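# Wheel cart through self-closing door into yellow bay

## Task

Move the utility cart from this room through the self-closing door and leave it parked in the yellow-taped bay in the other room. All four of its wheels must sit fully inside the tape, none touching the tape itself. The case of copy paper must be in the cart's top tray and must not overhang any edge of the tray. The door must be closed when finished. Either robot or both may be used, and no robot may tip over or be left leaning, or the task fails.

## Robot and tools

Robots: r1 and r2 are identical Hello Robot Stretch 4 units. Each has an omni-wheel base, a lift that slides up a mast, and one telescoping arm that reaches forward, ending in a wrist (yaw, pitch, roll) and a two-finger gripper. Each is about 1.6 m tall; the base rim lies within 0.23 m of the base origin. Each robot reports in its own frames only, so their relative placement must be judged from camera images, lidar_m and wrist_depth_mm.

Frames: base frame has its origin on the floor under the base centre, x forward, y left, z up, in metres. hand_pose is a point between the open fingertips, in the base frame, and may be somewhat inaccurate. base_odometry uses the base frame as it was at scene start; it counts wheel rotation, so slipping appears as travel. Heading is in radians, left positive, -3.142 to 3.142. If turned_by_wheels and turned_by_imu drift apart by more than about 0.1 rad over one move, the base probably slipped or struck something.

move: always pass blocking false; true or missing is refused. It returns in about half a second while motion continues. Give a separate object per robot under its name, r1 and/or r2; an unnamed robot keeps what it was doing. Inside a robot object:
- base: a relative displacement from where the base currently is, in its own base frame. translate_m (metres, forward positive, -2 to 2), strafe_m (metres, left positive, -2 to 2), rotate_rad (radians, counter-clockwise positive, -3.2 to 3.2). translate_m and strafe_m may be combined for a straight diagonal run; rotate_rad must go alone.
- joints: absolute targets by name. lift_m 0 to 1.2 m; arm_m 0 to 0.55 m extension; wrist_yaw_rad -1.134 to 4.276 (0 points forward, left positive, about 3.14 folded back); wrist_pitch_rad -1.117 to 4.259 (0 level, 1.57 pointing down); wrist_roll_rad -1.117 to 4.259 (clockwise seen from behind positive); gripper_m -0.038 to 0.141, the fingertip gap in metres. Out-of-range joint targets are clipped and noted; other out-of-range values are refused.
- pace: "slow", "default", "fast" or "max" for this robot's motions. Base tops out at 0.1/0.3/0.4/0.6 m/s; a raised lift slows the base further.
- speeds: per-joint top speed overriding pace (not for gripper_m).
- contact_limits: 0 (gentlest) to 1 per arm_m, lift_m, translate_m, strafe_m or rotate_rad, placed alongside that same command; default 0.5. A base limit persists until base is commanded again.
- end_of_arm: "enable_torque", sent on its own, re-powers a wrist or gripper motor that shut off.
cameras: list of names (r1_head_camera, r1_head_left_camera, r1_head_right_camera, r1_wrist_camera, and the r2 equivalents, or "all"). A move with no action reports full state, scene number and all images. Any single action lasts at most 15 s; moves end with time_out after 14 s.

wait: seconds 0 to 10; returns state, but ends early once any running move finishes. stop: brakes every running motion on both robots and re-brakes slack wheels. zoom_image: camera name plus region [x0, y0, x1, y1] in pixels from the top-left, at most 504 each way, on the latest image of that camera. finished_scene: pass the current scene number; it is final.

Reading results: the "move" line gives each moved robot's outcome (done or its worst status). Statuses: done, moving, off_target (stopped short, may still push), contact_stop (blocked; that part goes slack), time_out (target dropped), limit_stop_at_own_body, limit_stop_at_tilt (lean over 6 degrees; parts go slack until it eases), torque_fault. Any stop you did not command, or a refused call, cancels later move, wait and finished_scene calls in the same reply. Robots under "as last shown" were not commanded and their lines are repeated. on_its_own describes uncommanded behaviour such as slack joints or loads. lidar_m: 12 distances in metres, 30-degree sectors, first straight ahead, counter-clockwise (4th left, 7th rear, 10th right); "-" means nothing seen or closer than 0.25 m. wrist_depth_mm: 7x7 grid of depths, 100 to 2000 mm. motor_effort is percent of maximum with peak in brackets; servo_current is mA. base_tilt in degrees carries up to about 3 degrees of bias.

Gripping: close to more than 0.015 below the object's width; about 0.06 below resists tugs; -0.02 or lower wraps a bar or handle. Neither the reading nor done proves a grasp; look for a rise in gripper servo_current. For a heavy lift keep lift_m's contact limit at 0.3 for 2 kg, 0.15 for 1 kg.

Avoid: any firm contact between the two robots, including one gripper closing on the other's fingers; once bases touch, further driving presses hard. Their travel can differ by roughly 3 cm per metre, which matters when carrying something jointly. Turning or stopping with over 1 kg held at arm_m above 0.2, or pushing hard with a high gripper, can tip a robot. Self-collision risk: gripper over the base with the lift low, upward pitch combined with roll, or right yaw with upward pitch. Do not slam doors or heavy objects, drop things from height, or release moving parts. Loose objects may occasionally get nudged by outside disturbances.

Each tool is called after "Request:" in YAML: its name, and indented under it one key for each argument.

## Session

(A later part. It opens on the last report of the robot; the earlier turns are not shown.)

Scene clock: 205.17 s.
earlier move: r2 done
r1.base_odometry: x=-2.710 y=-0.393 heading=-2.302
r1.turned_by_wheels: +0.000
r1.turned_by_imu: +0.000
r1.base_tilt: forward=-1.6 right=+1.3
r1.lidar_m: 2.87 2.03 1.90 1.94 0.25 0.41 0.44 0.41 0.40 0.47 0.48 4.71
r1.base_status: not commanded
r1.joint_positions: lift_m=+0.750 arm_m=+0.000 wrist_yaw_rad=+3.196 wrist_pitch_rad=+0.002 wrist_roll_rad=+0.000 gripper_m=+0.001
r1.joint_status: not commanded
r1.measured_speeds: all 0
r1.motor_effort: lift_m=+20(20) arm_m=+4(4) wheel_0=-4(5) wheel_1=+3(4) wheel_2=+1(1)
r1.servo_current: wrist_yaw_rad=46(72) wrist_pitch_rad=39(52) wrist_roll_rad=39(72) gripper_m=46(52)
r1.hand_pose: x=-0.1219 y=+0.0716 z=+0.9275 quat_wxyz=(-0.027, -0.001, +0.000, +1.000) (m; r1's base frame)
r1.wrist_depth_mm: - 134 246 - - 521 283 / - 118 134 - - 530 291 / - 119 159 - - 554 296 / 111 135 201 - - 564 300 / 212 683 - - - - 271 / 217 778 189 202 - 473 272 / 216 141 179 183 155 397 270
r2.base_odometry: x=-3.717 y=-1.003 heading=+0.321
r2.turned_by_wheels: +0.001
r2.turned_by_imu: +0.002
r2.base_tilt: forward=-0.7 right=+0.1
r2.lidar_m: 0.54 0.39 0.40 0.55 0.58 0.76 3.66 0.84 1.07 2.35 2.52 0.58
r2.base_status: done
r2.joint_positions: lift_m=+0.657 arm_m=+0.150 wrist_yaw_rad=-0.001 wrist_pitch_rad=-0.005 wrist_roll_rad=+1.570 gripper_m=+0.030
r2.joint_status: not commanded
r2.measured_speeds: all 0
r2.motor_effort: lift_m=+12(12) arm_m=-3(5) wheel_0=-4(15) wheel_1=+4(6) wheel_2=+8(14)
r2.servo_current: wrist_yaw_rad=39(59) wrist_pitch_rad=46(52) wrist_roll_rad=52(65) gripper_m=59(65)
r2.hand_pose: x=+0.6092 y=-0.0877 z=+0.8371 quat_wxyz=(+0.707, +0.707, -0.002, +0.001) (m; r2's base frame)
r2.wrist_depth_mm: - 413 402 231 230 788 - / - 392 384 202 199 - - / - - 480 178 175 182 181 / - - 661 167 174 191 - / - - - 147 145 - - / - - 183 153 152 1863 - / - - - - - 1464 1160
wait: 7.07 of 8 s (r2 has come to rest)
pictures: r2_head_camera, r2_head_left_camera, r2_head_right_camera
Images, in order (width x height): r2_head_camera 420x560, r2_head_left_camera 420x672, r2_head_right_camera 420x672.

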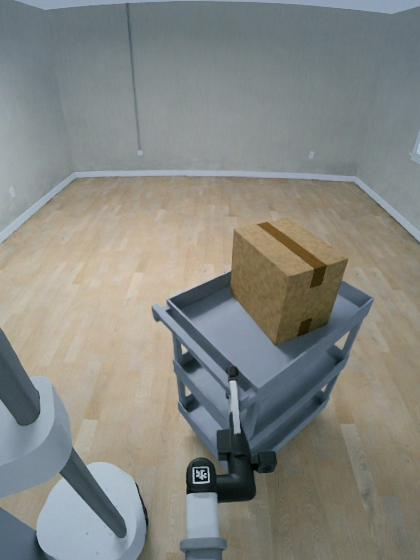

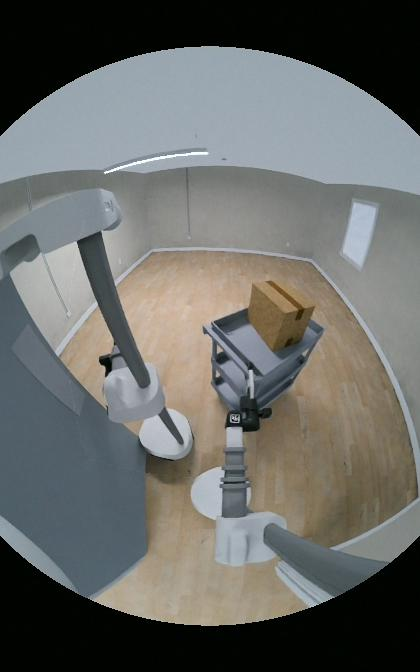

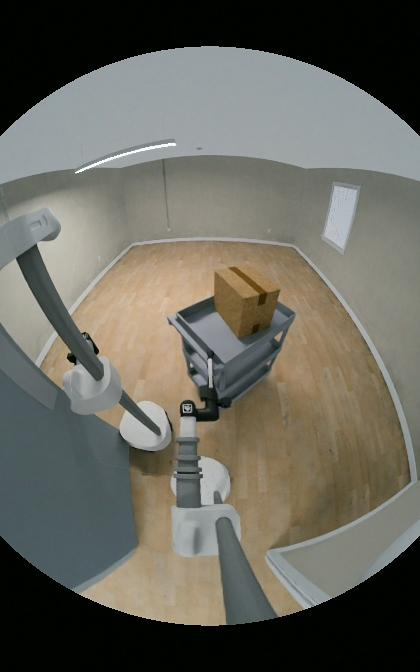

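Request:
move:
  blocking: false
  r2: {"base":{"translate_m":-0.55,"strafe_m":0.2},"pace":"slow"}

Request:
wait:
  seconds: 7.5
  cameras: ["r2_head_camera","r2_head_left_camera","r2_head_right_camera"]

Scene clock: 213.33 s.
move: r2 moving
r1: as last shown
r1.lidar_m: 2.85 2.01 1.90 1.94 0.25 0.40 0.45 0.42 0.39 0.46 0.44 4.68
r1.motor_effort: lift_m=+20(20) arm_m=+4(4) wheel_0=-4(5) wheel_1=+3(3) wheel_2=+1(1)
r1.servo_current: wrist_yaw_rad=46(65) wrist_pitch_rad=39(52) wrist_roll_rad=65(65) gripper_m=46(52)
r1.wrist_depth_mm: - 134 246 - - 525 285 / - 118 134 - - 539 290 / - 119 158 - - 554 296 / 111 135 200 - - 569 301 / 211 676 - - - - 271 / 217 798 188 204 - 469 271 / 216 140 179 184 156 399 270
r2.base_odometry: x=-3.730 y=-1.002 heading=+0.321
r2.turned_by_wheels: +0.000
r2.turned_by_imu: +0.001
r2.base_tilt: forward=-0.7 right=+0.1
r2.lidar_m: 0.60 0.39 0.39 0.55 0.57 0.74 3.65 0.85 1.03 2.37 2.51 0.58
r2.base_status: translate_m moving; strafe_m moving
r2.joint_positions: lift_m=+0.657 arm_m=+0.150 wrist_yaw_rad=-0.001 wrist_pitch_rad=-0.005 wrist_roll_rad=+1.570 gripper_m=+0.030
r2.joint_status: not commanded
r2.measured_speeds: translate_m=-0.048 strafe_m=+0.017 rotate_rad=-0.001 lift_m=+0.000 arm_m=+0.000 wrist_yaw_rad=+0.000 wrist_pitch_rad=+0.000 wrist_roll_rad=+0.000
r2.motor_effort: lift_m=+12(12) arm_m=-4(4) wheel_0=-5(11) wheel_1=-6(6) wheel_2=+12(15)
r2.servo_current: wrist_yaw_rad=52(52) wrist_pitch_rad=39(52) wrist_roll_rad=46(65) gripper_m=65(65)
r2.hand_pose: x=+0.6092 y=-0.0877 z=+0.8371 quat_wxyz=(+0.707, +0.707, -0.002, +0.001) (m; r2's base frame)
r2.wrist_depth_mm: - 407 404 229 228 768 - / - 394 384 200 199 - - / - - 484 178 175 181 180 / - - - 167 166 191 - / - - - 146 145 - - / - - 186 153 153 1808 - / - - - - - 1464 1182
pictures: none

Scene clock: 219.90 s.
earlier move: r2 done
r1.base_odometry: x=-2.709 y=-0.393 heading=-2.302
r1.turned_by_wheels: +0.000
r1.turned_by_imu: +0.000
r1.base_tilt: forward=-1.5 right=+1.3
r1.lidar_m: 2.91 2.02 1.90 1.95 0.25 0.41 0.53 0.27 0.25 0.34 3.79 4.70
r1.base_status: not commanded
r1.joint_positions: lift_m=+0.750 arm_m=+0.000 wrist_yaw_rad=+3.196 wrist_pitch_rad=+0.002 wrist_roll_rad=+0.000 gripper_m=+0.001
r1.joint_status: not commanded
r1.measured_speeds: all 0
r1.motor_effort: lift_m=+20(20) arm_m=+4(4) wheel_0=+3(5) wheel_1=+0(4) wheel_2=-2(4)
r1.servo_current: wrist_yaw_rad=59(72) wrist_pitch_rad=39(52) wrist_roll_rad=52(65) gripper_m=46(59)
r1.hand_pose: x=-0.1219 y=+0.0716 z=+0.9275 quat_wxyz=(-0.027, -0.001, +0.000, +1.000) (m; r1's base frame)
r1.wrist_depth_mm: - 134 - - - 508 281 / - 120 134 - - 521 283 / - 123 157 - - 539 264 / 107 135 204 1160 - 544 297 / 137 - 741 1182 - 549 265 / 219 544 189 202 - 549 296 / 218 141 179 183 156 452 264
r2.base_odometry: x=-4.302 y=-0.987 heading=+0.320
r2.turned_by_wheels: -0.001
r2.turned_by_imu: +0.000
r2.base_tilt: forward=-0.6 right=+0.0
r2.lidar_m: 0.60 0.50 0.34 0.29 0.31 3.13 3.07 3.25 0.65 0.68 2.69 0.59
r2.base_status: done
r2.joint_positions: lift_m=+0.657 arm_m=+0.150 wrist_yaw_rad=-0.007 wrist_pitch_rad=-0.005 wrist_roll_rad=+1.570 gripper_m=+0.030
r2.joint_status: not commanded
r2.measured_speeds: all 0
r2.motor_effort: lift_m=+12(12) arm_m=-4(4) wheel_0=-10(13) wheel_1=-7(11) wheel_2=+4(17)
r2.servo_current: wrist_yaw_rad=59(72) wrist_pitch_rad=46(52) wrist_roll_rad=46(65) gripper_m=65(65)
r2.hand_pose: x=+0.6087 y=-0.0893 z=+0.8371 quat_wxyz=(+0.707, +0.707, -0.004, -0.001) (m; r2's base frame)
r2.wrist_depth_mm: - 373 370 216 214 - - / - 442 424 198 196 - - / - - 609 183 180 185 185 / - - - 179 180 - - / - - - 160 164 - - / - - 186 167 166 1756 1182 / 539 525 473 - - 504 504
wait: 6.57 of 7.5 s (r2 has come to rest)
pictures: r2_head_camera, r2_head_left_camera, r2_head_right_camera
Images, in order (width x height): r2_head_camera 420x560, r2_head_left_camera 420x672, r2_head_right_camera 420x672.

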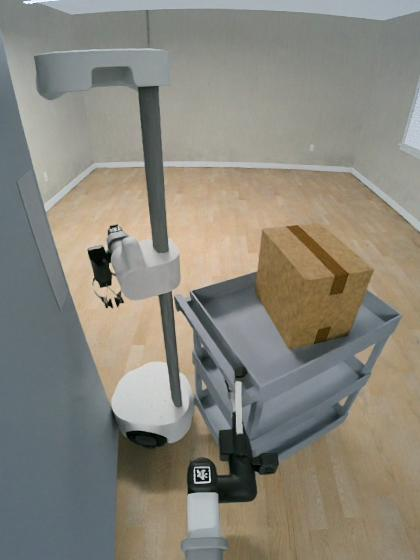

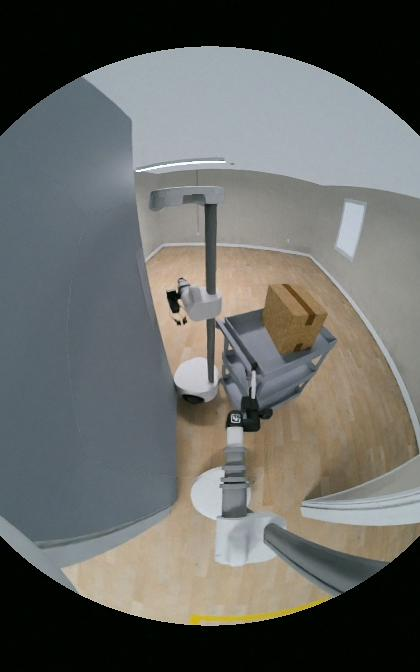

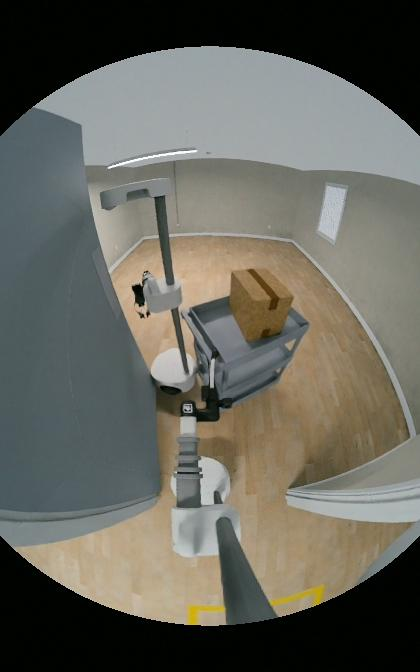

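Request:
move:
  blocking: false
  r2: {"base":{"translate_m":-0.03,"strafe_m":-0.15},"pace":"slow"}

Request:
wait:
  seconds: 3
  cameras: ["r2_head_camera","r2_head_left_camera","r2_head_right_camera"]

Scene clock: 233.70 s.
move: r2 moving
r1: as last shown
r1.base_tilt: forward=-1.6 right=+1.3
r1.lidar_m: 2.91 2.02 1.88 1.94 0.25 0.41 0.53 0.26 0.25 0.36 3.77 4.72
r1.motor_effort: lift_m=+20(20) arm_m=+4(4) wheel_0=+2(3) wheel_1=+0(0) wheel_2=-2(2)
r1.servo_current: wrist_yaw_rad=52(59) wrist_pitch_rad=46(46) wrist_roll_rad=52(59) gripper_m=52(52)
r1.wrist_depth_mm: - 134 - - - 508 279 / - 120 134 - - 521 285 / - 123 157 - - 535 264 / 107 136 206 1138 - 544 294 / 137 - 759 1182 - 549 266 / 217 580 188 204 - 554 297 / 229 140 179 183 156 452 266
r2.base_odometry: x=-4.300 y=-1.000 heading=+0.320
r2.turned_by_wheels: +0.000
r2.turned_by_imu: +0.001
r2.base_tilt: forward=-0.7 right=+0.1
r2.lidar_m: 0.60 0.54 0.35 0.31 0.35 3.15 3.09 3.28 0.66 0.67 2.68 0.60
r2.base_status: translate_m moving; strafe_m moving
r2.joint_positions: lift_m=+0.657 arm_m=+0.150 wrist_yaw_rad=-0.007 wrist_pitch_rad=-0.005 wrist_roll_rad=+1.570 gripper_m=+0.030
r2.joint_status: not commanded
r2.measured_speeds: translate_m=-0.007 strafe_m=-0.052 rotate_rad=+0.003 lift_m=+0.000 arm_m=+0.000 wrist_yaw_rad=+0.000 wrist_pitch_rad=+0.000 wrist_roll_rad=+0.000
r2.motor_effort: lift_m=+12(12) arm_m=-3(4) wheel_0=+6(12) wheel_1=-9(10) wheel_2=+7(7)
r2.servo_current: wrist_yaw_rad=52(65) wrist_pitch_rad=46(52) wrist_roll_rad=39(59) gripper_m=59(65)
r2.hand_pose: x=+0.6087 y=-0.0893 z=+0.8371 quat_wxyz=(+0.707, +0.707, -0.004, -0.001) (m; r2's base frame)
r2.wrist_depth_mm: - 370 370 215 213 - - / - 421 424 196 195 - - / - - 603 183 180 184 183 / - - - 176 176 201 - / - - - 160 163 - - / - - 185 164 164 1708 1182 / 544 492 480 - - 512 517
pictures: none

Scene clock: 235.97 s.
earlier move: r2 done
r1.base_odometry: x=-2.709 y=-0.393 heading=-2.302
r1.turned_by_wheels: +0.000
r1.turned_by_imu: +0.000
r1.base_tilt: forward=-1.6 right=+1.3
r1.lidar_m: 2.90 2.03 1.89 1.93 0.25 0.41 0.69 0.26 0.27 0.47 3.79 4.71
r1.base_status: not commanded
r1.joint_positions: lift_m=+0.750 arm_m=+0.000 wrist_yaw_rad=+3.196 wrist_pitch_rad=+0.002 wrist_roll_rad=+0.000 gripper_m=+0.001
r1.joint_status: not commanded
r1.measured_speeds: all 0
r1.motor_effort: lift_m=+20(20) arm_m=+4(4) wheel_0=+3(3) wheel_1=+0(1) wheel_2=-2(2)
r1.servo_current: wrist_yaw_rad=46(72) wrist_pitch_rad=39(52) wrist_roll_rad=46(72) gripper_m=46(52)
r1.hand_pose: x=-0.1219 y=+0.0716 z=+0.9275 quat_wxyz=(-0.027, -0.001, +0.000, +1.000) (m; r1's base frame)
r1.wrist_depth_mm: - 134 251 - - 500 282 / - 119 134 - - 521 286 / - 124 157 - - 539 264 / 108 135 205 1255 - 544 296 / 137 676 866 - - 554 266 / 220 - 186 203 - 549 298 / 218 132 179 183 156 452 265
r2.base_odometry: x=-4.283 y=-1.138 heading=+0.321
r2.turned_by_wheels: +0.001
r2.turned_by_imu: +0.001
r2.base_tilt: forward=-0.7 right=+0.0
r2.lidar_m: 0.60 0.75 0.47 0.44 0.51 3.12 3.07 3.19 0.52 0.54 2.51 0.57
r2.base_status: done
r2.joint_positions: lift_m=+0.657 arm_m=+0.150 wrist_yaw_rad=+0.000 wrist_pitch_rad=-0.005 wrist_roll_rad=+1.570 gripper_m=+0.030
r2.joint_status: not commanded
r2.measured_speeds: all 0
r2.motor_effort: lift_m=+12(12) arm_m=-3(4) wheel_0=+9(18) wheel_1=-2(10) wheel_2=+5(9)
r2.servo_current: wrist_yaw_rad=46(65) wrist_pitch_rad=46(52) wrist_roll_rad=46(65) gripper_m=59(65)
r2.hand_pose: x=+0.6092 y=-0.0876 z=+0.8371 quat_wxyz=(+0.707, +0.707, -0.002, +0.002) (m; r2's base frame)
r2.wrist_depth_mm: - 427 421 246 240 750 - / - 392 394 209 206 - - / - 484 436 183 181 182 181 / - - 615 170 172 189 - / - - - 147 147 - - / - - 176 146 145 1863 - / - - - - - 521 1118
wait: 2.27 of 3 s (r2 has come to rest)
pictures: r2_head_camera, r2_head_left_camera, r2_head_right_camera
Images, in order (width x height): r2_head_camera 420x560, r2_head_left_camera 420x672, r2_head_right_camera 420x672.

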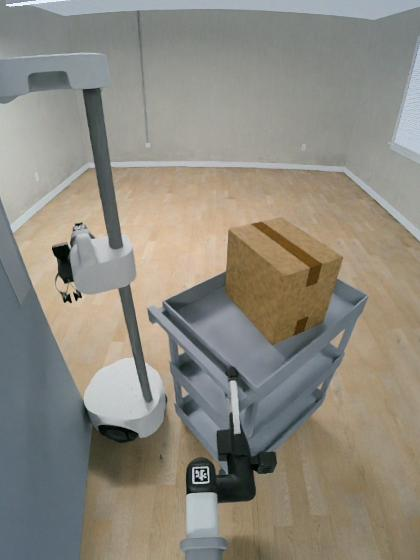

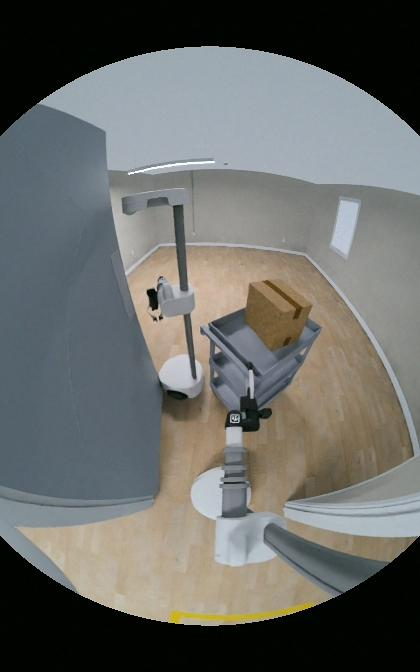

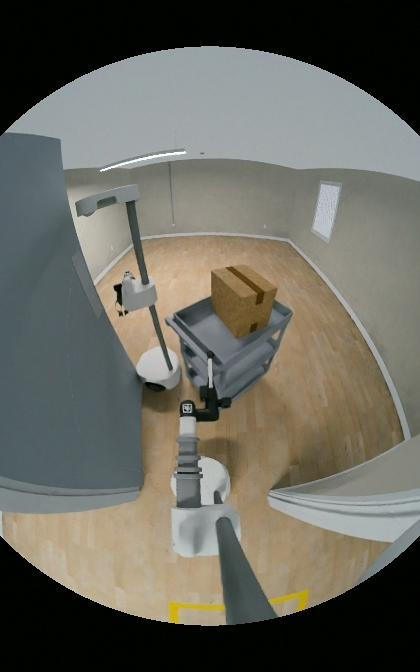

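Request:
move:
  blocking: false
  r2: {"base":{"translate_m":-0.4,"strafe_m":0.03},"pace":"slow"}

Request:
wait:
  seconds: 6
  cameras: ["r2_head_camera","r2_head_left_camera","r2_head_right_camera"]

Scene clock: 241.00 s.
move: r2 moving
r1: as last shown
r1.lidar_m: 2.90 2.03 1.90 1.96 0.25 0.39 0.70 0.25 0.26 0.46 3.82 4.70
r1.servo_current: wrist_yaw_rad=46(65) wrist_pitch_rad=39(52) wrist_roll_rad=39(78) gripper_m=59(59)
r1.wrist_depth_mm: - 134 251 - - 504 281 / - 120 134 - - 525 283 / - 123 157 - - 539 264 / 108 135 206 1229 - 549 294 / 137 683 891 - - 549 267 / 219 - 186 203 - 559 298 / 218 132 179 183 155 455 265
r2.base_odometry: x=-4.294 y=-1.142 heading=+0.321
r2.turned_by_wheels: -0.001
r2.turned_by_imu: +0.000
r2.base_tilt: forward=-0.7 right=+0.1
r2.lidar_m: 0.60 0.74 0.49 0.45 0.51 3.11 3.05 3.15 0.52 0.51 2.54 0.60
r2.base_status: translate_m moving; strafe_m moving
r2.joint_positions: lift_m=+0.657 arm_m=+0.150 wrist_yaw_rad=+0.000 wrist_pitch_rad=-0.005 wrist_roll_rad=+1.570 gripper_m=+0.030
r2.joint_status: not commanded
r2.measured_speeds: translate_m=-0.046 strafe_m=+0.003 rotate_rad=-0.001 lift_m=+0.000 arm_m=+0.000 wrist_yaw_rad=+0.000 wrist_pitch_rad=+0.000 wrist_roll_rad=+0.000
r2.motor_effort: lift_m=+12(12) arm_m=-3(4) wheel_0=-6(8) wheel_1=-8(8) wheel_2=+11(11)
r2.servo_current: wrist_yaw_rad=52(52) wrist_pitch_rad=39(46) wrist_roll_rad=46(59) gripper_m=59(65)
r2.hand_pose: x=+0.6092 y=-0.0876 z=+0.8371 quat_wxyz=(+0.707, +0.707, -0.002, +0.002) (m; r2's base frame)
r2.wrist_depth_mm: - 442 433 254 257 750 - / - 402 399 216 213 - - / - 508 455 188 185 187 186 / - - 609 175 177 193 - / - - - 150 150 - - / - - 187 155 155 1863 - / - - - - - 525 525
pictures: none

Scene clock: 245.80 s.
earlier move: r2 done
r1.base_odometry: x=-2.709 y=-0.393 heading=-2.302
r1.turned_by_wheels: +0.000
r1.turned_by_imu: +0.000
r1.base_tilt: forward=-1.6 right=+1.3
r1.lidar_m: 2.89 2.01 1.90 1.93 0.25 0.44 0.48 0.48 0.54 2.91 3.79 4.70
r1.base_status: not commanded
r1.joint_positions: lift_m=+0.750 arm_m=+0.000 wrist_yaw_rad=+3.196 wrist_pitch_rad=+0.002 wrist_roll_rad=+0.000 gripper_m=+0.001
r1.joint_status: not commanded
r1.measured_speeds: all 0
r1.motor_effort: lift_m=+20(20) arm_m=+4(4) wheel_0=+3(3) wheel_1=+0(1) wheel_2=-2(2)
r1.servo_current: wrist_yaw_rad=59(78) wrist_pitch_rad=52(52) wrist_roll_rad=52(78) gripper_m=46(59)
r1.hand_pose: x=-0.1219 y=+0.0716 z=+0.9275 quat_wxyz=(-0.027, -0.001, +0.000, +1.000) (m; r1's base frame)
r1.wrist_depth_mm: - 134 - - - 512 279 / - 120 134 - - 517 286 / - 123 156 - - 535 264 / 107 135 205 - - 544 296 / 212 615 640 1255 - 549 266 / 554 580 209 203 - 554 297 / 217 139 158 164 155 455 265
r2.base_odometry: x=-4.672 y=-1.236 heading=+0.320
r2.turned_by_wheels: -0.001
r2.turned_by_imu: -0.004
r2.base_tilt: forward=-0.7 right=+0.1
r2.lidar_m: 0.54 0.62 0.51 0.87 2.55 2.72 2.64 2.80 2.44 0.56 0.52 0.59
r2.base_status: done
r2.joint_positions: lift_m=+0.657 arm_m=+0.150 wrist_yaw_rad=-0.007 wrist_pitch_rad=-0.005 wrist_roll_rad=+1.570 gripper_m=+0.030
r2.joint_status: not commanded
r2.measured_speeds: all 0
r2.motor_effort: lift_m=+12(12) arm_m=-4(4) wheel_0=-10(20) wheel_1=-6(12) wheel_2=+2(13)
r2.servo_current: wrist_yaw_rad=59(72) wrist_pitch_rad=46(52) wrist_roll_rad=46(59) gripper_m=59(72)
r2.hand_pose: x=+0.6087 y=-0.0894 z=+0.8371 quat_wxyz=(+0.707, +0.707, -0.004, -0.001) (m; r2's base frame)
r2.wrist_depth_mm: - - 508 315 - 741 - / - 477 445 249 267 778 - / - 439 427 206 204 209 - / - - 530 187 190 204 - / - - 661 153 161 - - / - - 187 163 166 - - / - 960 - - - 564 539
wait: 4.80 of 6 s (r2 has come to rest)
pictures: r2_head_camera, r2_head_left_camera, r2_head_right_camera
Images, in order (width x height): r2_head_camera 420x560, r2_head_left_camera 420x672, r2_head_right_camera 420x672.

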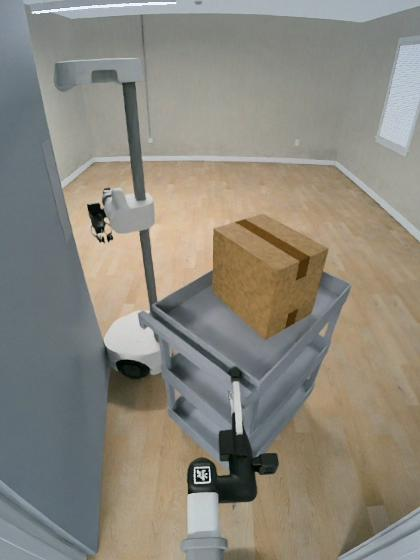

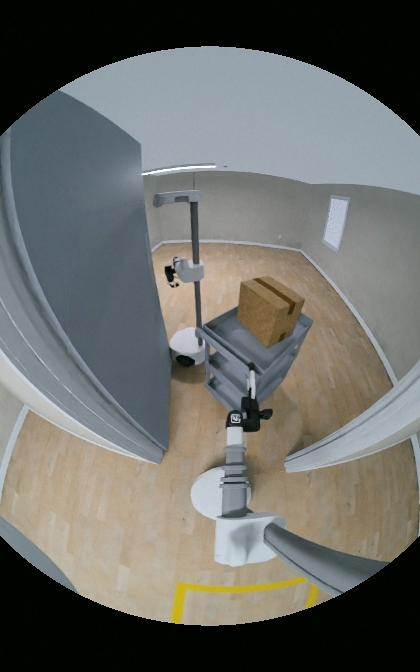

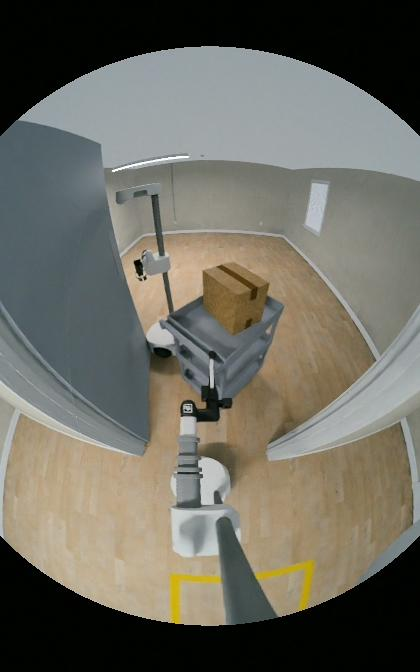

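Request:
move:
  blocking: false
  r2: {"base":{"strafe_m":-0.2,"translate_m":-0.1},"pace":"slow"}

Request:
wait:
  seconds: 3.5
  cameras: ["r2_head_camera","r2_head_left_camera","r2_wrist_camera"]

Scene clock: 284.10 s.
move: r2 moving
r1: as last shown
r1.base_tilt: forward=-1.5 right=+1.3
r1.lidar_m: 2.88 2.02 1.87 1.95 0.25 0.41 0.49 0.47 0.56 2.88 3.77 4.70
r1.motor_effort: lift_m=+20(20) arm_m=+4(4) wheel_0=+2(3) wheel_1=+0(1) wheel_2=-2(2)
r1.servo_current: wrist_yaw_rad=46(52) wrist_pitch_rad=39(46) wrist_roll_rad=46(78) gripper_m=52(59)
r1.wrist_depth_mm: - 134 - - - 512 279 / - 120 134 - - 521 285 / - 123 157 - - 539 265 / 108 136 205 - - 549 294 / 213 603 647 1229 - 544 266 / 554 585 209 202 - 549 297 / 216 140 158 146 155 452 265
r2.base_odometry: x=-4.673 y=-1.248 heading=+0.321
r2.turned_by_wheels: +0.001
r2.turned_by_imu: +0.001
r2.base_tilt: forward=-0.6 right=+0.1
r2.lidar_m: 0.59 0.65 0.53 0.94 2.52 2.73 2.65 2.82 2.44 0.51 0.54 0.62
r2.base_status: translate_m moving; strafe_m moving
r2.joint_positions: lift_m=+0.657 arm_m=+0.150 wrist_yaw_rad=-0.005 wrist_pitch_rad=-0.005 wrist_roll_rad=+1.570 gripper_m=+0.030
r2.joint_status: not commanded
r2.measured_speeds: translate_m=-0.022 strafe_m=-0.044 rotate_rad=+0.002 lift_m=+0.000 arm_m=+0.000 wrist_yaw_rad=+0.035 wrist_pitch_rad=+0.000 wrist_roll_rad=+0.000
r2.motor_effort: lift_m=+12(12) arm_m=-3(4) wheel_0=+1(8) wheel_1=-9(12) wheel_2=+9(9)
r2.servo_current: wrist_yaw_rad=46(65) wrist_pitch_rad=46(46) wrist_roll_rad=46(52) gripper_m=59(65)
r2.hand_pose: x=+0.6089 y=-0.0888 z=+0.8371 quat_wxyz=(+0.707, +0.707, -0.003, +0.000) (m; r2's base frame)
r2.wrist_depth_mm: - - 500 317 - 741 - / - 469 452 251 257 788 - / - 445 424 207 206 205 - / - - 535 189 188 201 - / - - 668 155 163 - - / - - 189 160 166 - - / - - - - - 931 535
pictures: none

Scene clock: 287.13 s.
earlier move: r2 done
r1.base_odometry: x=-2.709 y=-0.393 heading=-2.302
r1.turned_by_wheels: +0.000
r1.turned_by_imu: +0.000
r1.base_tilt: forward=-1.6 right=+1.3
r1.lidar_m: 2.89 2.00 1.88 1.93 0.25 0.38 0.62 0.55 0.55 2.90 3.77 4.70
r1.base_status: not commanded
r1.joint_positions: lift_m=+0.750 arm_m=+0.000 wrist_yaw_rad=+3.196 wrist_pitch_rad=+0.002 wrist_roll_rad=+0.000 gripper_m=+0.001
r1.joint_status: not commanded
r1.measured_speeds: all 0
r1.motor_effort: lift_m=+20(20) arm_m=+4(4) wheel_0=+3(3) wheel_1=+0(1) wheel_2=-2(2)
r1.servo_current: wrist_yaw_rad=33(72) wrist_pitch_rad=39(52) wrist_roll_rad=59(78) gripper_m=52(59)
r1.hand_pose: x=-0.1219 y=+0.0716 z=+0.9275 quat_wxyz=(-0.027, -0.001, +0.000, +1.000) (m; r1's base frame)
r1.wrist_depth_mm: - 134 - - - 508 281 / - 120 135 - - 521 285 / - 123 157 - - 539 264 / 108 135 204 - - 549 296 / 212 691 - - - 554 266 / 221 640 186 203 - 564 298 / 216 140 166 164 156 452 265
r2.base_odometry: x=-4.703 y=-1.457 heading=+0.321
r2.turned_by_wheels: +0.001
r2.turned_by_imu: +0.002
r2.base_tilt: forward=-0.7 right=+0.0
r2.lidar_m: 0.59 0.73 0.74 1.30 2.74 2.63 2.57 2.76 2.22 0.80 0.39 0.49
r2.base_status: done
r2.joint_positions: lift_m=+0.657 arm_m=+0.150 wrist_yaw_rad=+0.005 wrist_pitch_rad=-0.005 wrist_roll_rad=+1.570 gripper_m=+0.030
r2.joint_status: not commanded
r2.measured_speeds: all 0
r2.motor_effort: lift_m=+12(12) arm_m=-3(4) wheel_0=+9(18) wheel_1=-2(12) wheel_2=+7(12)
r2.servo_current: wrist_yaw_rad=59(65) wrist_pitch_rad=39(52) wrist_roll_rad=46(59) gripper_m=59(65)
r2.hand_pose: x=+0.6097 y=-0.0859 z=+0.8371 quat_wxyz=(+0.707, +0.707, +0.000, +0.004) (m; r2's base frame)
r2.wrist_depth_mm: - - - - - 1708 1182 / - - - 496 - 768 - / - - 525 268 - 798 - / - 480 452 211 216 224 220 / - - 496 163 232 - - / - - 185 179 187 - - / - 1060 - - - 1042 -
wait: 3.03 of 3.5 s (r2 has come to rest)
pictures: r2_head_camera, r2_head_left_camera, r2_wrist_camera
Images, in order (width x height): r2_head_camera 420x560, r2_head_left_camera 420x672, r2_wrist_camera 616x392.

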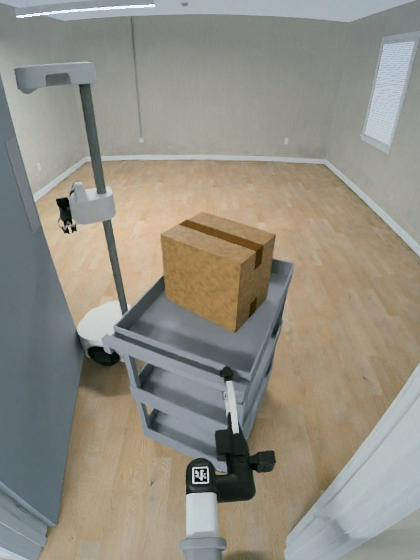

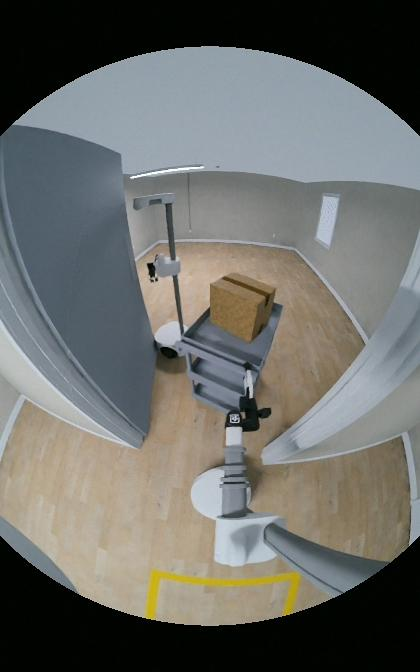

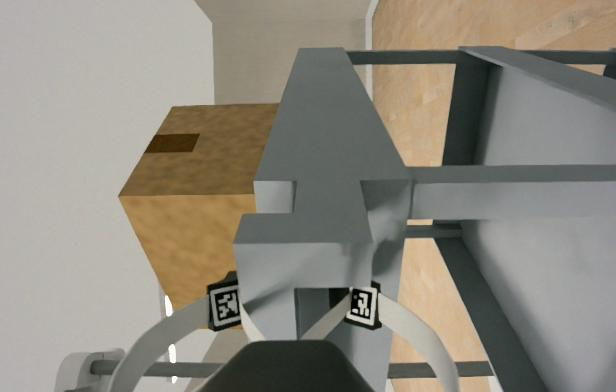

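Request:
move:
  blocking: false
  r2: {"base":{"translate_m":-0.45},"pace":"slow"}

Request:
wait:
  seconds: 6
  cameras: ["r2_head_camera","r2_head_left_camera","r2_wrist_camera"]

Scene clock: 293.57 s.
move: r2 moving
r1: as last shown
r1.lidar_m: 2.90 2.03 1.88 1.95 0.25 0.41 0.63 0.53 0.55 2.92 3.76 4.70
r1.motor_effort: lift_m=+20(20) arm_m=+4(4) wheel_0=+2(3) wheel_1=+0(0) wheel_2=-2(2)
r1.servo_current: wrist_yaw_rad=46(65) wrist_pitch_rad=52(52) wrist_roll_rad=59(65) gripper_m=52(52)
r1.wrist_depth_mm: - 134 - - - 508 282 / - 120 134 - - 521 286 / - 123 157 - - 539 264 / 107 135 205 - - 544 296 / 211 691 - - - 549 267 / 220 634 186 203 - 554 298 / 218 140 166 183 155 452 265
r2.base_odometry: x=-4.715 y=-1.460 heading=+0.321
r2.turned_by_wheels: +0.000
r2.turned_by_imu: +0.000
r2.base_tilt: forward=-0.7 right=+0.1
r2.lidar_m: 0.60 0.75 0.72 1.39 2.75 2.61 2.54 2.71 2.23 0.86 0.41 0.46
r2.base_status: translate_m moving
r2.joint_positions: lift_m=+0.657 arm_m=+0.150 wrist_yaw_rad=+0.005 wrist_pitch_rad=-0.005 wrist_roll_rad=+1.570 gripper_m=+0.030
r2.joint_status: not commanded
r2.measured_speeds: translate_m=-0.048 strafe_m=+0.000 rotate_rad=-0.002 lift_m=+0.000 arm_m=+0.000 wrist_yaw_rad=+0.000 wrist_pitch_rad=+0.000 wrist_roll_rad=+0.000
r2.motor_effort: lift_m=+12(12) arm_m=-4(4) wheel_0=-4(9) wheel_1=-9(9) wheel_2=+12(13)
r2.servo_current: wrist_yaw_rad=39(52) wrist_pitch_rad=39(52) wrist_roll_rad=39(52) gripper_m=59(65)
r2.hand_pose: x=+0.6097 y=-0.0859 z=+0.8371 quat_wxyz=(+0.707, +0.707, +0.000, +0.004) (m; r2's base frame)
r2.wrist_depth_mm: - - - - - 1808 1182 / - - - 544 - 778 - / - - 549 282 - 820 - / - 488 462 217 222 228 226 / - - 492 168 229 - - / - - 189 185 187 - - / - 1060 - - - 1042 -
pictures: none

Scene clock: 298.83 s.
earlier move: r2 done
r1.base_odometry: x=-2.709 y=-0.393 heading=-2.302
r1.turned_by_wheels: +0.000
r1.turned_by_imu: +0.000
r1.base_tilt: forward=-1.6 right=+1.3
r1.lidar_m: 2.93 2.02 1.89 1.95 0.25 0.43 0.86 0.81 2.83 2.92 3.80 4.69
r1.base_status: not commanded
r1.joint_positions: lift_m=+0.750 arm_m=+0.000 wrist_yaw_rad=+3.196 wrist_pitch_rad=+0.002 wrist_roll_rad=+0.000 gripper_m=+0.001
r1.joint_status: not commanded
r1.measured_speeds: all 0
r1.motor_effort: lift_m=+20(20) arm_m=+4(4) wheel_0=+3(3) wheel_1=+0(1) wheel_2=-2(2)
r1.servo_current: wrist_yaw_rad=39(65) wrist_pitch_rad=33(52) wrist_roll_rad=59(72) gripper_m=52(59)
r1.hand_pose: x=-0.1219 y=+0.0716 z=+0.9275 quat_wxyz=(-0.027, -0.001, +0.000, +1.000) (m; r1's base frame)
r1.wrist_depth_mm: - 134 - - - 508 281 / - 120 134 - - 521 285 / - 123 157 - - 539 263 / 107 135 206 - - 549 296 / 138 917 1078 1308 - 549 267 / 220 - 187 202 - 554 298 / 217 140 158 146 145 452 265
r2.base_odometry: x=-5.130 y=-1.598 heading=+0.320
r2.turned_by_wheels: -0.001
r2.turned_by_imu: -0.003
r2.base_tilt: forward=-0.7 right=+0.1
r2.lidar_m: 0.60 0.73 1.04 2.58 2.74 2.17 2.10 2.26 2.19 2.15 0.92 0.64
r2.base_status: done
r2.joint_positions: lift_m=+0.657 arm_m=+0.150 wrist_yaw_rad=-0.004 wrist_pitch_rad=-0.005 wrist_roll_rad=+1.570 gripper_m=+0.030
r2.joint_status: not commanded
r2.measured_speeds: all 0
r2.motor_effort: lift_m=+12(12) arm_m=-4(4) wheel_0=-10(16) wheel_1=-6(10) wheel_2=+2(15)
r2.servo_current: wrist_yaw_rad=52(59) wrist_pitch_rad=46(52) wrist_roll_rad=65(65) gripper_m=46(65)
r2.hand_pose: x=+0.6089 y=-0.0886 z=+0.8371 quat_wxyz=(+0.707, +0.707, -0.003, +0.000) (m; r2's base frame)
r2.wrist_depth_mm: 368 - 384 - - 1661 1138 / - - - 549 - 768 - / - - 549 274 296 778 - / - 488 462 204 225 229 226 / - - 492 169 236 - - / - - 188 189 187 - - / - - - - - 1464 -
wait: 5.27 of 6 s (r2 has come to rest)
pictures: r2_head_camera, r2_head_left_camera, r2_wrist_camera
Images, in order (width x height): r2_head_camera 420x560, r2_head_left_camera 420x672, r2_wrist_camera 616x392.

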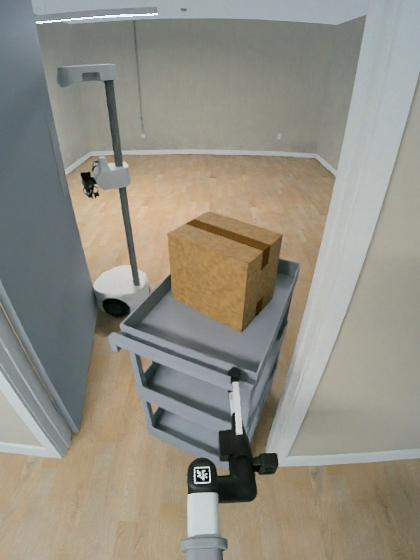

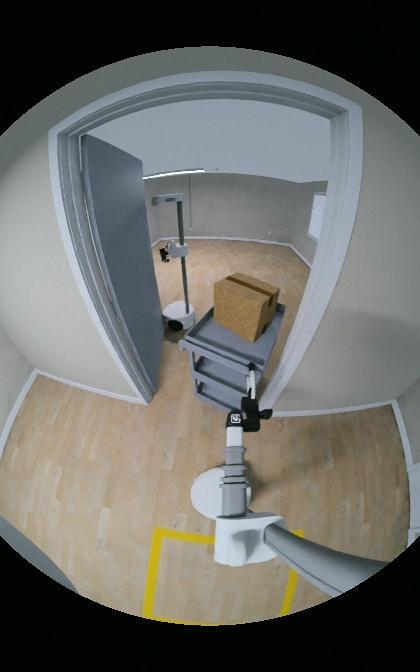

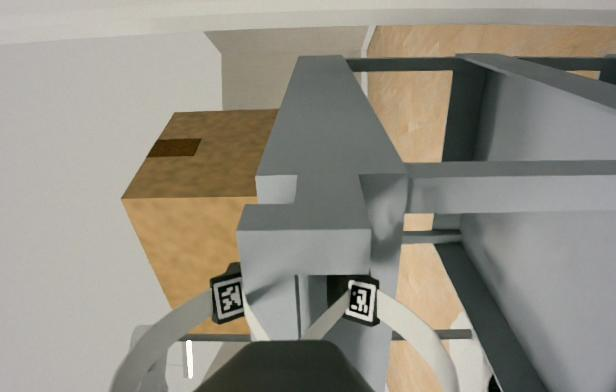

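Request:
move:
  blocking: false
  r2: {"base":{"translate_m":-0.5,"strafe_m":0.17},"pace":"slow"}

Request:
wait:
  seconds: 7
  cameras: ["r2_head_camera","r2_head_left_camera","r2_wrist_camera"]

Scene clock: 306.33 s.
move: r2 moving
r1: as last shown
r1.lidar_m: 2.90 2.02 1.90 1.95 0.25 0.42 0.88 0.82 2.83 2.92 3.77 4.70
r1.motor_effort: lift_m=+20(20) arm_m=+4(4) wheel_0=+3(3) wheel_1=+0(0) wheel_2=-2(2)
r1.servo_current: wrist_yaw_rad=59(59) wrist_pitch_rad=46(46) wrist_roll_rad=46(59) gripper_m=52(52)
r1.wrist_depth_mm: - 134 - - - 508 282 / - 120 134 - - 521 285 / - 123 157 - - 535 264 / 107 135 205 - - 549 296 / 137 - 1098 1281 - 554 266 / 220 - 186 202 - 559 297 / 217 140 158 145 145 449 265
r2.base_odometry: x=-5.143 y=-1.598 heading=+0.319
r2.turned_by_wheels: -0.001
r2.turned_by_imu: -0.001
r2.base_tilt: forward=-0.7 right=+0.1
r2.lidar_m: 0.59 0.75 1.10 2.59 2.75 2.16 2.10 2.23 2.16 2.14 0.97 0.62
r2.base_status: translate_m moving; strafe_m moving
r2.joint_positions: lift_m=+0.657 arm_m=+0.150 wrist_yaw_rad=-0.004 wrist_pitch_rad=-0.005 wrist_roll_rad=+1.570 gripper_m=+0.030
r2.joint_status: not commanded
r2.measured_speeds: translate_m=-0.049 strafe_m=+0.016 rotate_rad=-0.001 lift_m=+0.000 arm_m=+0.000 wrist_yaw_rad=+0.000 wrist_pitch_rad=+0.000 wrist_roll_rad=+0.000
r2.motor_effort: lift_m=+12(12) arm_m=-4(4) wheel_0=-14(16) wheel_1=-9(10) wheel_2=+7(9)
r2.servo_current: wrist_yaw_rad=52(59) wrist_pitch_rad=52(52) wrist_roll_rad=39(59) gripper_m=65(65)
r2.hand_pose: x=+0.6089 y=-0.0886 z=+0.8371 quat_wxyz=(+0.707, +0.707, -0.003, +0.000) (m; r2's base frame)
r2.wrist_depth_mm: 394 436 397 427 - 1618 1138 / - - - 535 - 788 - / - - 544 273 289 768 - / - 488 459 204 225 228 227 / - - 484 170 234 - - / - - 191 186 186 - - / - - - - - 1499 -
pictures: none

Scene clock: 312.33 s.
earlier move: r2 done
r1.base_odometry: x=-2.709 y=-0.393 heading=-2.302
r1.turned_by_wheels: +0.000
r1.turned_by_imu: +0.000
r1.base_tilt: forward=-1.6 right=+1.2
r1.lidar_m: 2.87 2.03 1.90 1.92 0.25 0.43 1.16 1.45 2.82 2.92 3.80 4.70
r1.base_status: not commanded
r1.joint_positions: lift_m=+0.750 arm_m=+0.000 wrist_yaw_rad=+3.196 wrist_pitch_rad=+0.002 wrist_roll_rad=+0.000 gripper_m=+0.001
r1.joint_status: not commanded
r1.measured_speeds: all 0
r1.motor_effort: lift_m=+20(20) arm_m=+4(4) wheel_0=+3(3) wheel_1=+0(1) wheel_2=-2(2)
r1.servo_current: wrist_yaw_rad=33(65) wrist_pitch_rad=46(52) wrist_roll_rad=33(78) gripper_m=39(52)
r1.hand_pose: x=-0.1219 y=+0.0716 z=+0.9275 quat_wxyz=(-0.027, -0.001, +0.000, +1.000) (m; r1's base frame)
r1.wrist_depth_mm: - 134 - - - 504 281 / - 120 134 - - 517 285 / - 123 157 - - 539 263 / 108 135 204 1499 - 544 294 / 137 - - - - 554 265 / 220 - 186 203 182 554 297 / 217 140 179 146 145 452 265
r2.base_odometry: x=-5.658 y=-1.593 heading=+0.319
r2.turned_by_wheels: +0.001
r2.turned_by_imu: -0.004
r2.base_tilt: forward=-0.7 right=+0.0
r2.lidar_m: 0.59 0.73 1.81 2.44 2.20 1.65 1.60 1.67 2.34 2.27 1.64 0.62
r2.base_status: done
r2.joint_positions: lift_m=+0.657 arm_m=+0.150 wrist_yaw_rad=-0.006 wrist_pitch_rad=-0.005 wrist_roll_rad=+1.570 gripper_m=+0.030
r2.joint_status: not commanded
r2.measured_speeds: all 0
r2.motor_effort: lift_m=+12(12) arm_m=-3(4) wheel_0=-8(19) wheel_1=-5(11) wheel_2=+3(9)
r2.servo_current: wrist_yaw_rad=59(65) wrist_pitch_rad=46(52) wrist_roll_rad=52(65) gripper_m=59(65)
r2.hand_pose: x=+0.6088 y=-0.0892 z=+0.8371 quat_wxyz=(+0.707, +0.707, -0.004, +0.000) (m; r2's base frame)
r2.wrist_depth_mm: - - - - - - - / - - - 609 - 778 1078 / - - 554 274 298 778 - / - - 462 199 224 226 225 / - - 488 168 231 - - / - - 189 186 186 - - / - - - - - - -
wait: 6.00 of 7 s (r2 has come to rest)
pictures: r2_head_camera, r2_head_left_camera, r2_wrist_camera
Images, in order (width x height): r2_head_camera 420x560, r2_head_left_camera 420x672, r2_wrist_camera 616x392.

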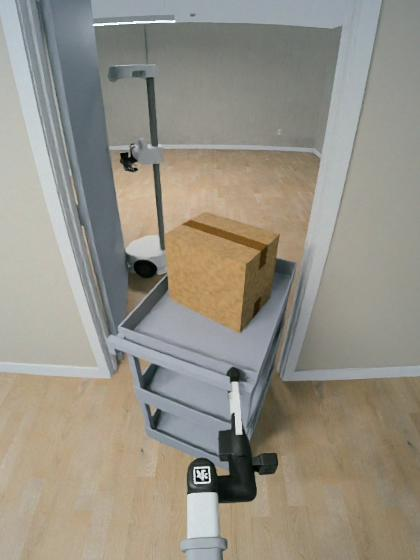

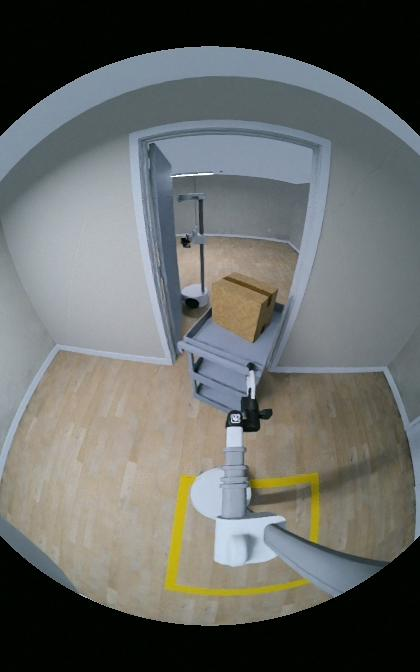

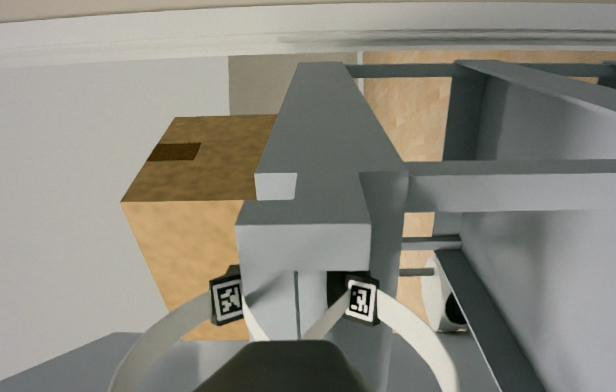

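Request:
move:
  blocking: false
  r2: {"base":{"translate_m":-0.65,"strafe_m":0.03},"pace":"slow"}

Request:
wait:
  seconds: 8.5
  cameras: ["r2_head_camera","r2_head_left_camera","r2_wrist_camera"]

Scene clock: 321.77 s.
move: r2 moving
r1: as last shown
r1.base_tilt: forward=-1.6 right=+1.3
r1.lidar_m: 2.90 2.02 1.90 1.95 0.25 0.42 1.17 1.46 2.84 2.93 3.78 4.70
r1.motor_effort: lift_m=+20(20) arm_m=+4(4) wheel_0=+3(3) wheel_1=+0(0) wheel_2=-2(2)
r1.servo_current: wrist_yaw_rad=59(65) wrist_pitch_rad=33(46) wrist_roll_rad=46(59) gripper_m=52(52)
r1.wrist_depth_mm: - 134 - - - 512 281 / - 120 135 - - 521 285 / - 123 157 - - 539 264 / 107 135 205 1499 - 539 294 / 137 - - - - 549 265 / 220 - 186 203 182 549 298 / 216 139 167 146 145 449 264
r2.base_odometry: x=-5.670 y=-1.597 heading=+0.318
r2.turned_by_wheels: -0.001
r2.turned_by_imu: +0.000
r2.base_tilt: forward=-0.6 right=+0.1
r2.lidar_m: 0.60 0.73 1.84 2.48 2.19 1.66 1.60 1.69 2.34 2.27 1.64 0.64
r2.base_status: translate_m moving; strafe_m moving
r2.joint_positions: lift_m=+0.657 arm_m=+0.150 wrist_yaw_rad=-0.006 wrist_pitch_rad=-0.005 wrist_roll_rad=+1.570 gripper_m=+0.030
r2.joint_status: not commanded
r2.measured_speeds: translate_m=-0.049 strafe_m=+0.003 rotate_rad=+0.003 lift_m=+0.000 arm_m=+0.000 wrist_yaw_rad=+0.000 wrist_pitch_rad=+0.000 wrist_roll_rad=+0.000
r2.motor_effort: lift_m=+12(12) arm_m=-3(4) wheel_0=-8(13) wheel_1=-8(9) wheel_2=+9(11)
r2.servo_current: wrist_yaw_rad=46(59) wrist_pitch_rad=39(46) wrist_roll_rad=52(52) gripper_m=65(65)
r2.hand_pose: x=+0.6088 y=-0.0892 z=+0.8371 quat_wxyz=(+0.707, +0.707, -0.004, +0.000) (m; r2's base frame)
r2.wrist_depth_mm: - - - - - - - / - - - 603 - 788 1060 / - - 559 277 298 778 - / - 500 462 215 220 228 227 / - - 488 169 232 - - / - - 189 185 187 - - / - 129 - - - - -
pictures: none

Scene clock: 329.07 s.
earlier move: r2 done
r1.base_odometry: x=-2.709 y=-0.393 heading=-2.302
r1.turned_by_wheels: +0.000
r1.turned_by_imu: +0.000
r1.base_tilt: forward=-1.6 right=+1.3
r1.lidar_m: 2.90 2.01 1.88 1.93 0.25 0.40 1.44 1.45 2.83 2.90 3.77 4.71
r1.base_status: not commanded
r1.joint_positions: lift_m=+0.750 arm_m=+0.000 wrist_yaw_rad=+3.196 wrist_pitch_rad=+0.002 wrist_roll_rad=+0.000 gripper_m=+0.001
r1.joint_status: not commanded
r1.measured_speeds: all 0
r1.motor_effort: lift_m=+20(20) arm_m=+4(4) wheel_0=+3(3) wheel_1=+0(1) wheel_2=-2(2)
r1.servo_current: wrist_yaw_rad=39(72) wrist_pitch_rad=39(59) wrist_roll_rad=59(72) gripper_m=46(59)
r1.hand_pose: x=-0.1219 y=+0.0716 z=+0.9275 quat_wxyz=(-0.027, -0.001, +0.000, +1.000) (m; r1's base frame)
r1.wrist_depth_mm: - 134 - - - 508 281 / - 120 134 - - 521 286 / - 123 157 - - 535 263 / 108 135 204 - - 549 294 / 137 - - - - 544 265 / 218 - 186 203 180 554 297 / 216 139 179 183 145 387 266
r2.base_odometry: x=-6.284 y=-1.769 heading=+0.320
r2.turned_by_wheels: +0.002
r2.turned_by_imu: +0.007
r2.base_tilt: forward=-0.6 right=+0.1
r2.lidar_m: 0.57 0.58 2.54 2.46 1.31 0.98 0.94 1.03 1.46 2.27 2.43 1.88
r2.base_status: done
r2.joint_positions: lift_m=+0.657 arm_m=+0.150 wrist_yaw_rad=+0.008 wrist_pitch_rad=-0.005 wrist_roll_rad=+1.570 gripper_m=+0.030
r2.joint_status: not commanded
r2.measured_speeds: all 0
r2.motor_effort: lift_m=+12(12) arm_m=-4(4) wheel_0=+3(13) wheel_1=-2(10) wheel_2=+11(16)
r2.servo_current: wrist_yaw_rad=59(72) wrist_pitch_rad=39(52) wrist_roll_rad=46(72) gripper_m=59(72)
r2.hand_pose: x=+0.6099 y=-0.0853 z=+0.8371 quat_wxyz=(+0.707, +0.707, +0.001, +0.004) (m; r2's base frame)
r2.wrist_depth_mm: - - - - - - 1182 / 1464 - - - - 1756 1182 / - - - - - 1756 1229 / 1499 - - 424 - 842 500 / 1576 - 544 182 246 245 244 / 1576 462 190 186 187 854 - / - 484 480 - - - -
wait: 7.30 of 8.5 s (r2 has come to rest)
pictures: r2_head_camera, r2_head_left_camera, r2_wrist_camera
Images, in order (width x height): r2_head_camera 420x560, r2_head_left_camera 420x672, r2_wrist_camera 616x392.

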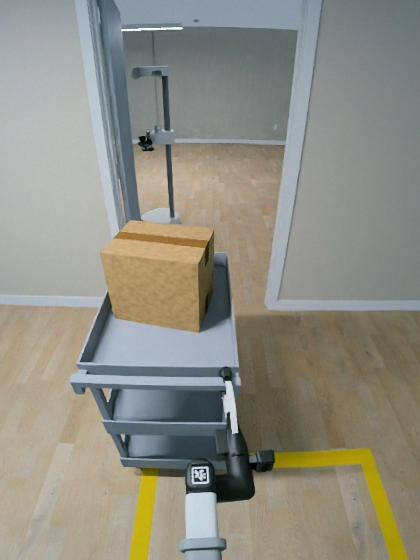

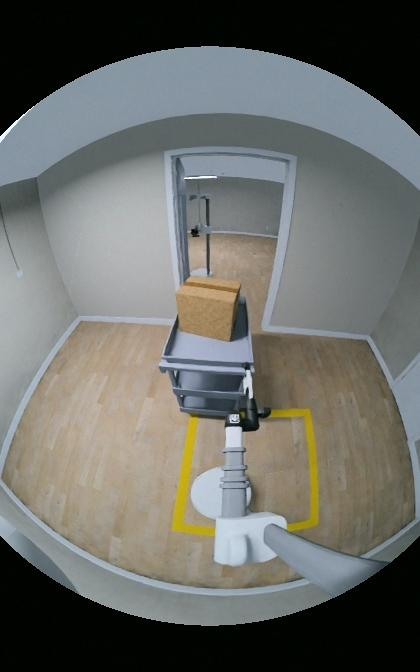

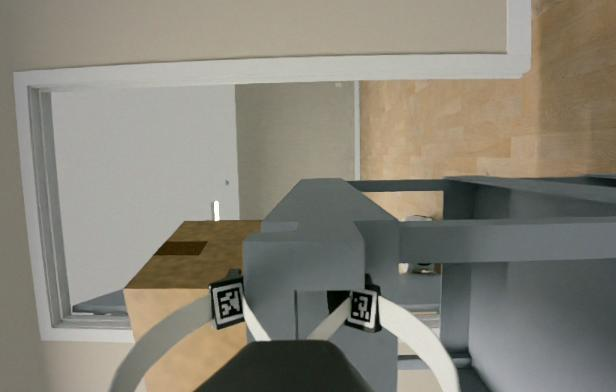

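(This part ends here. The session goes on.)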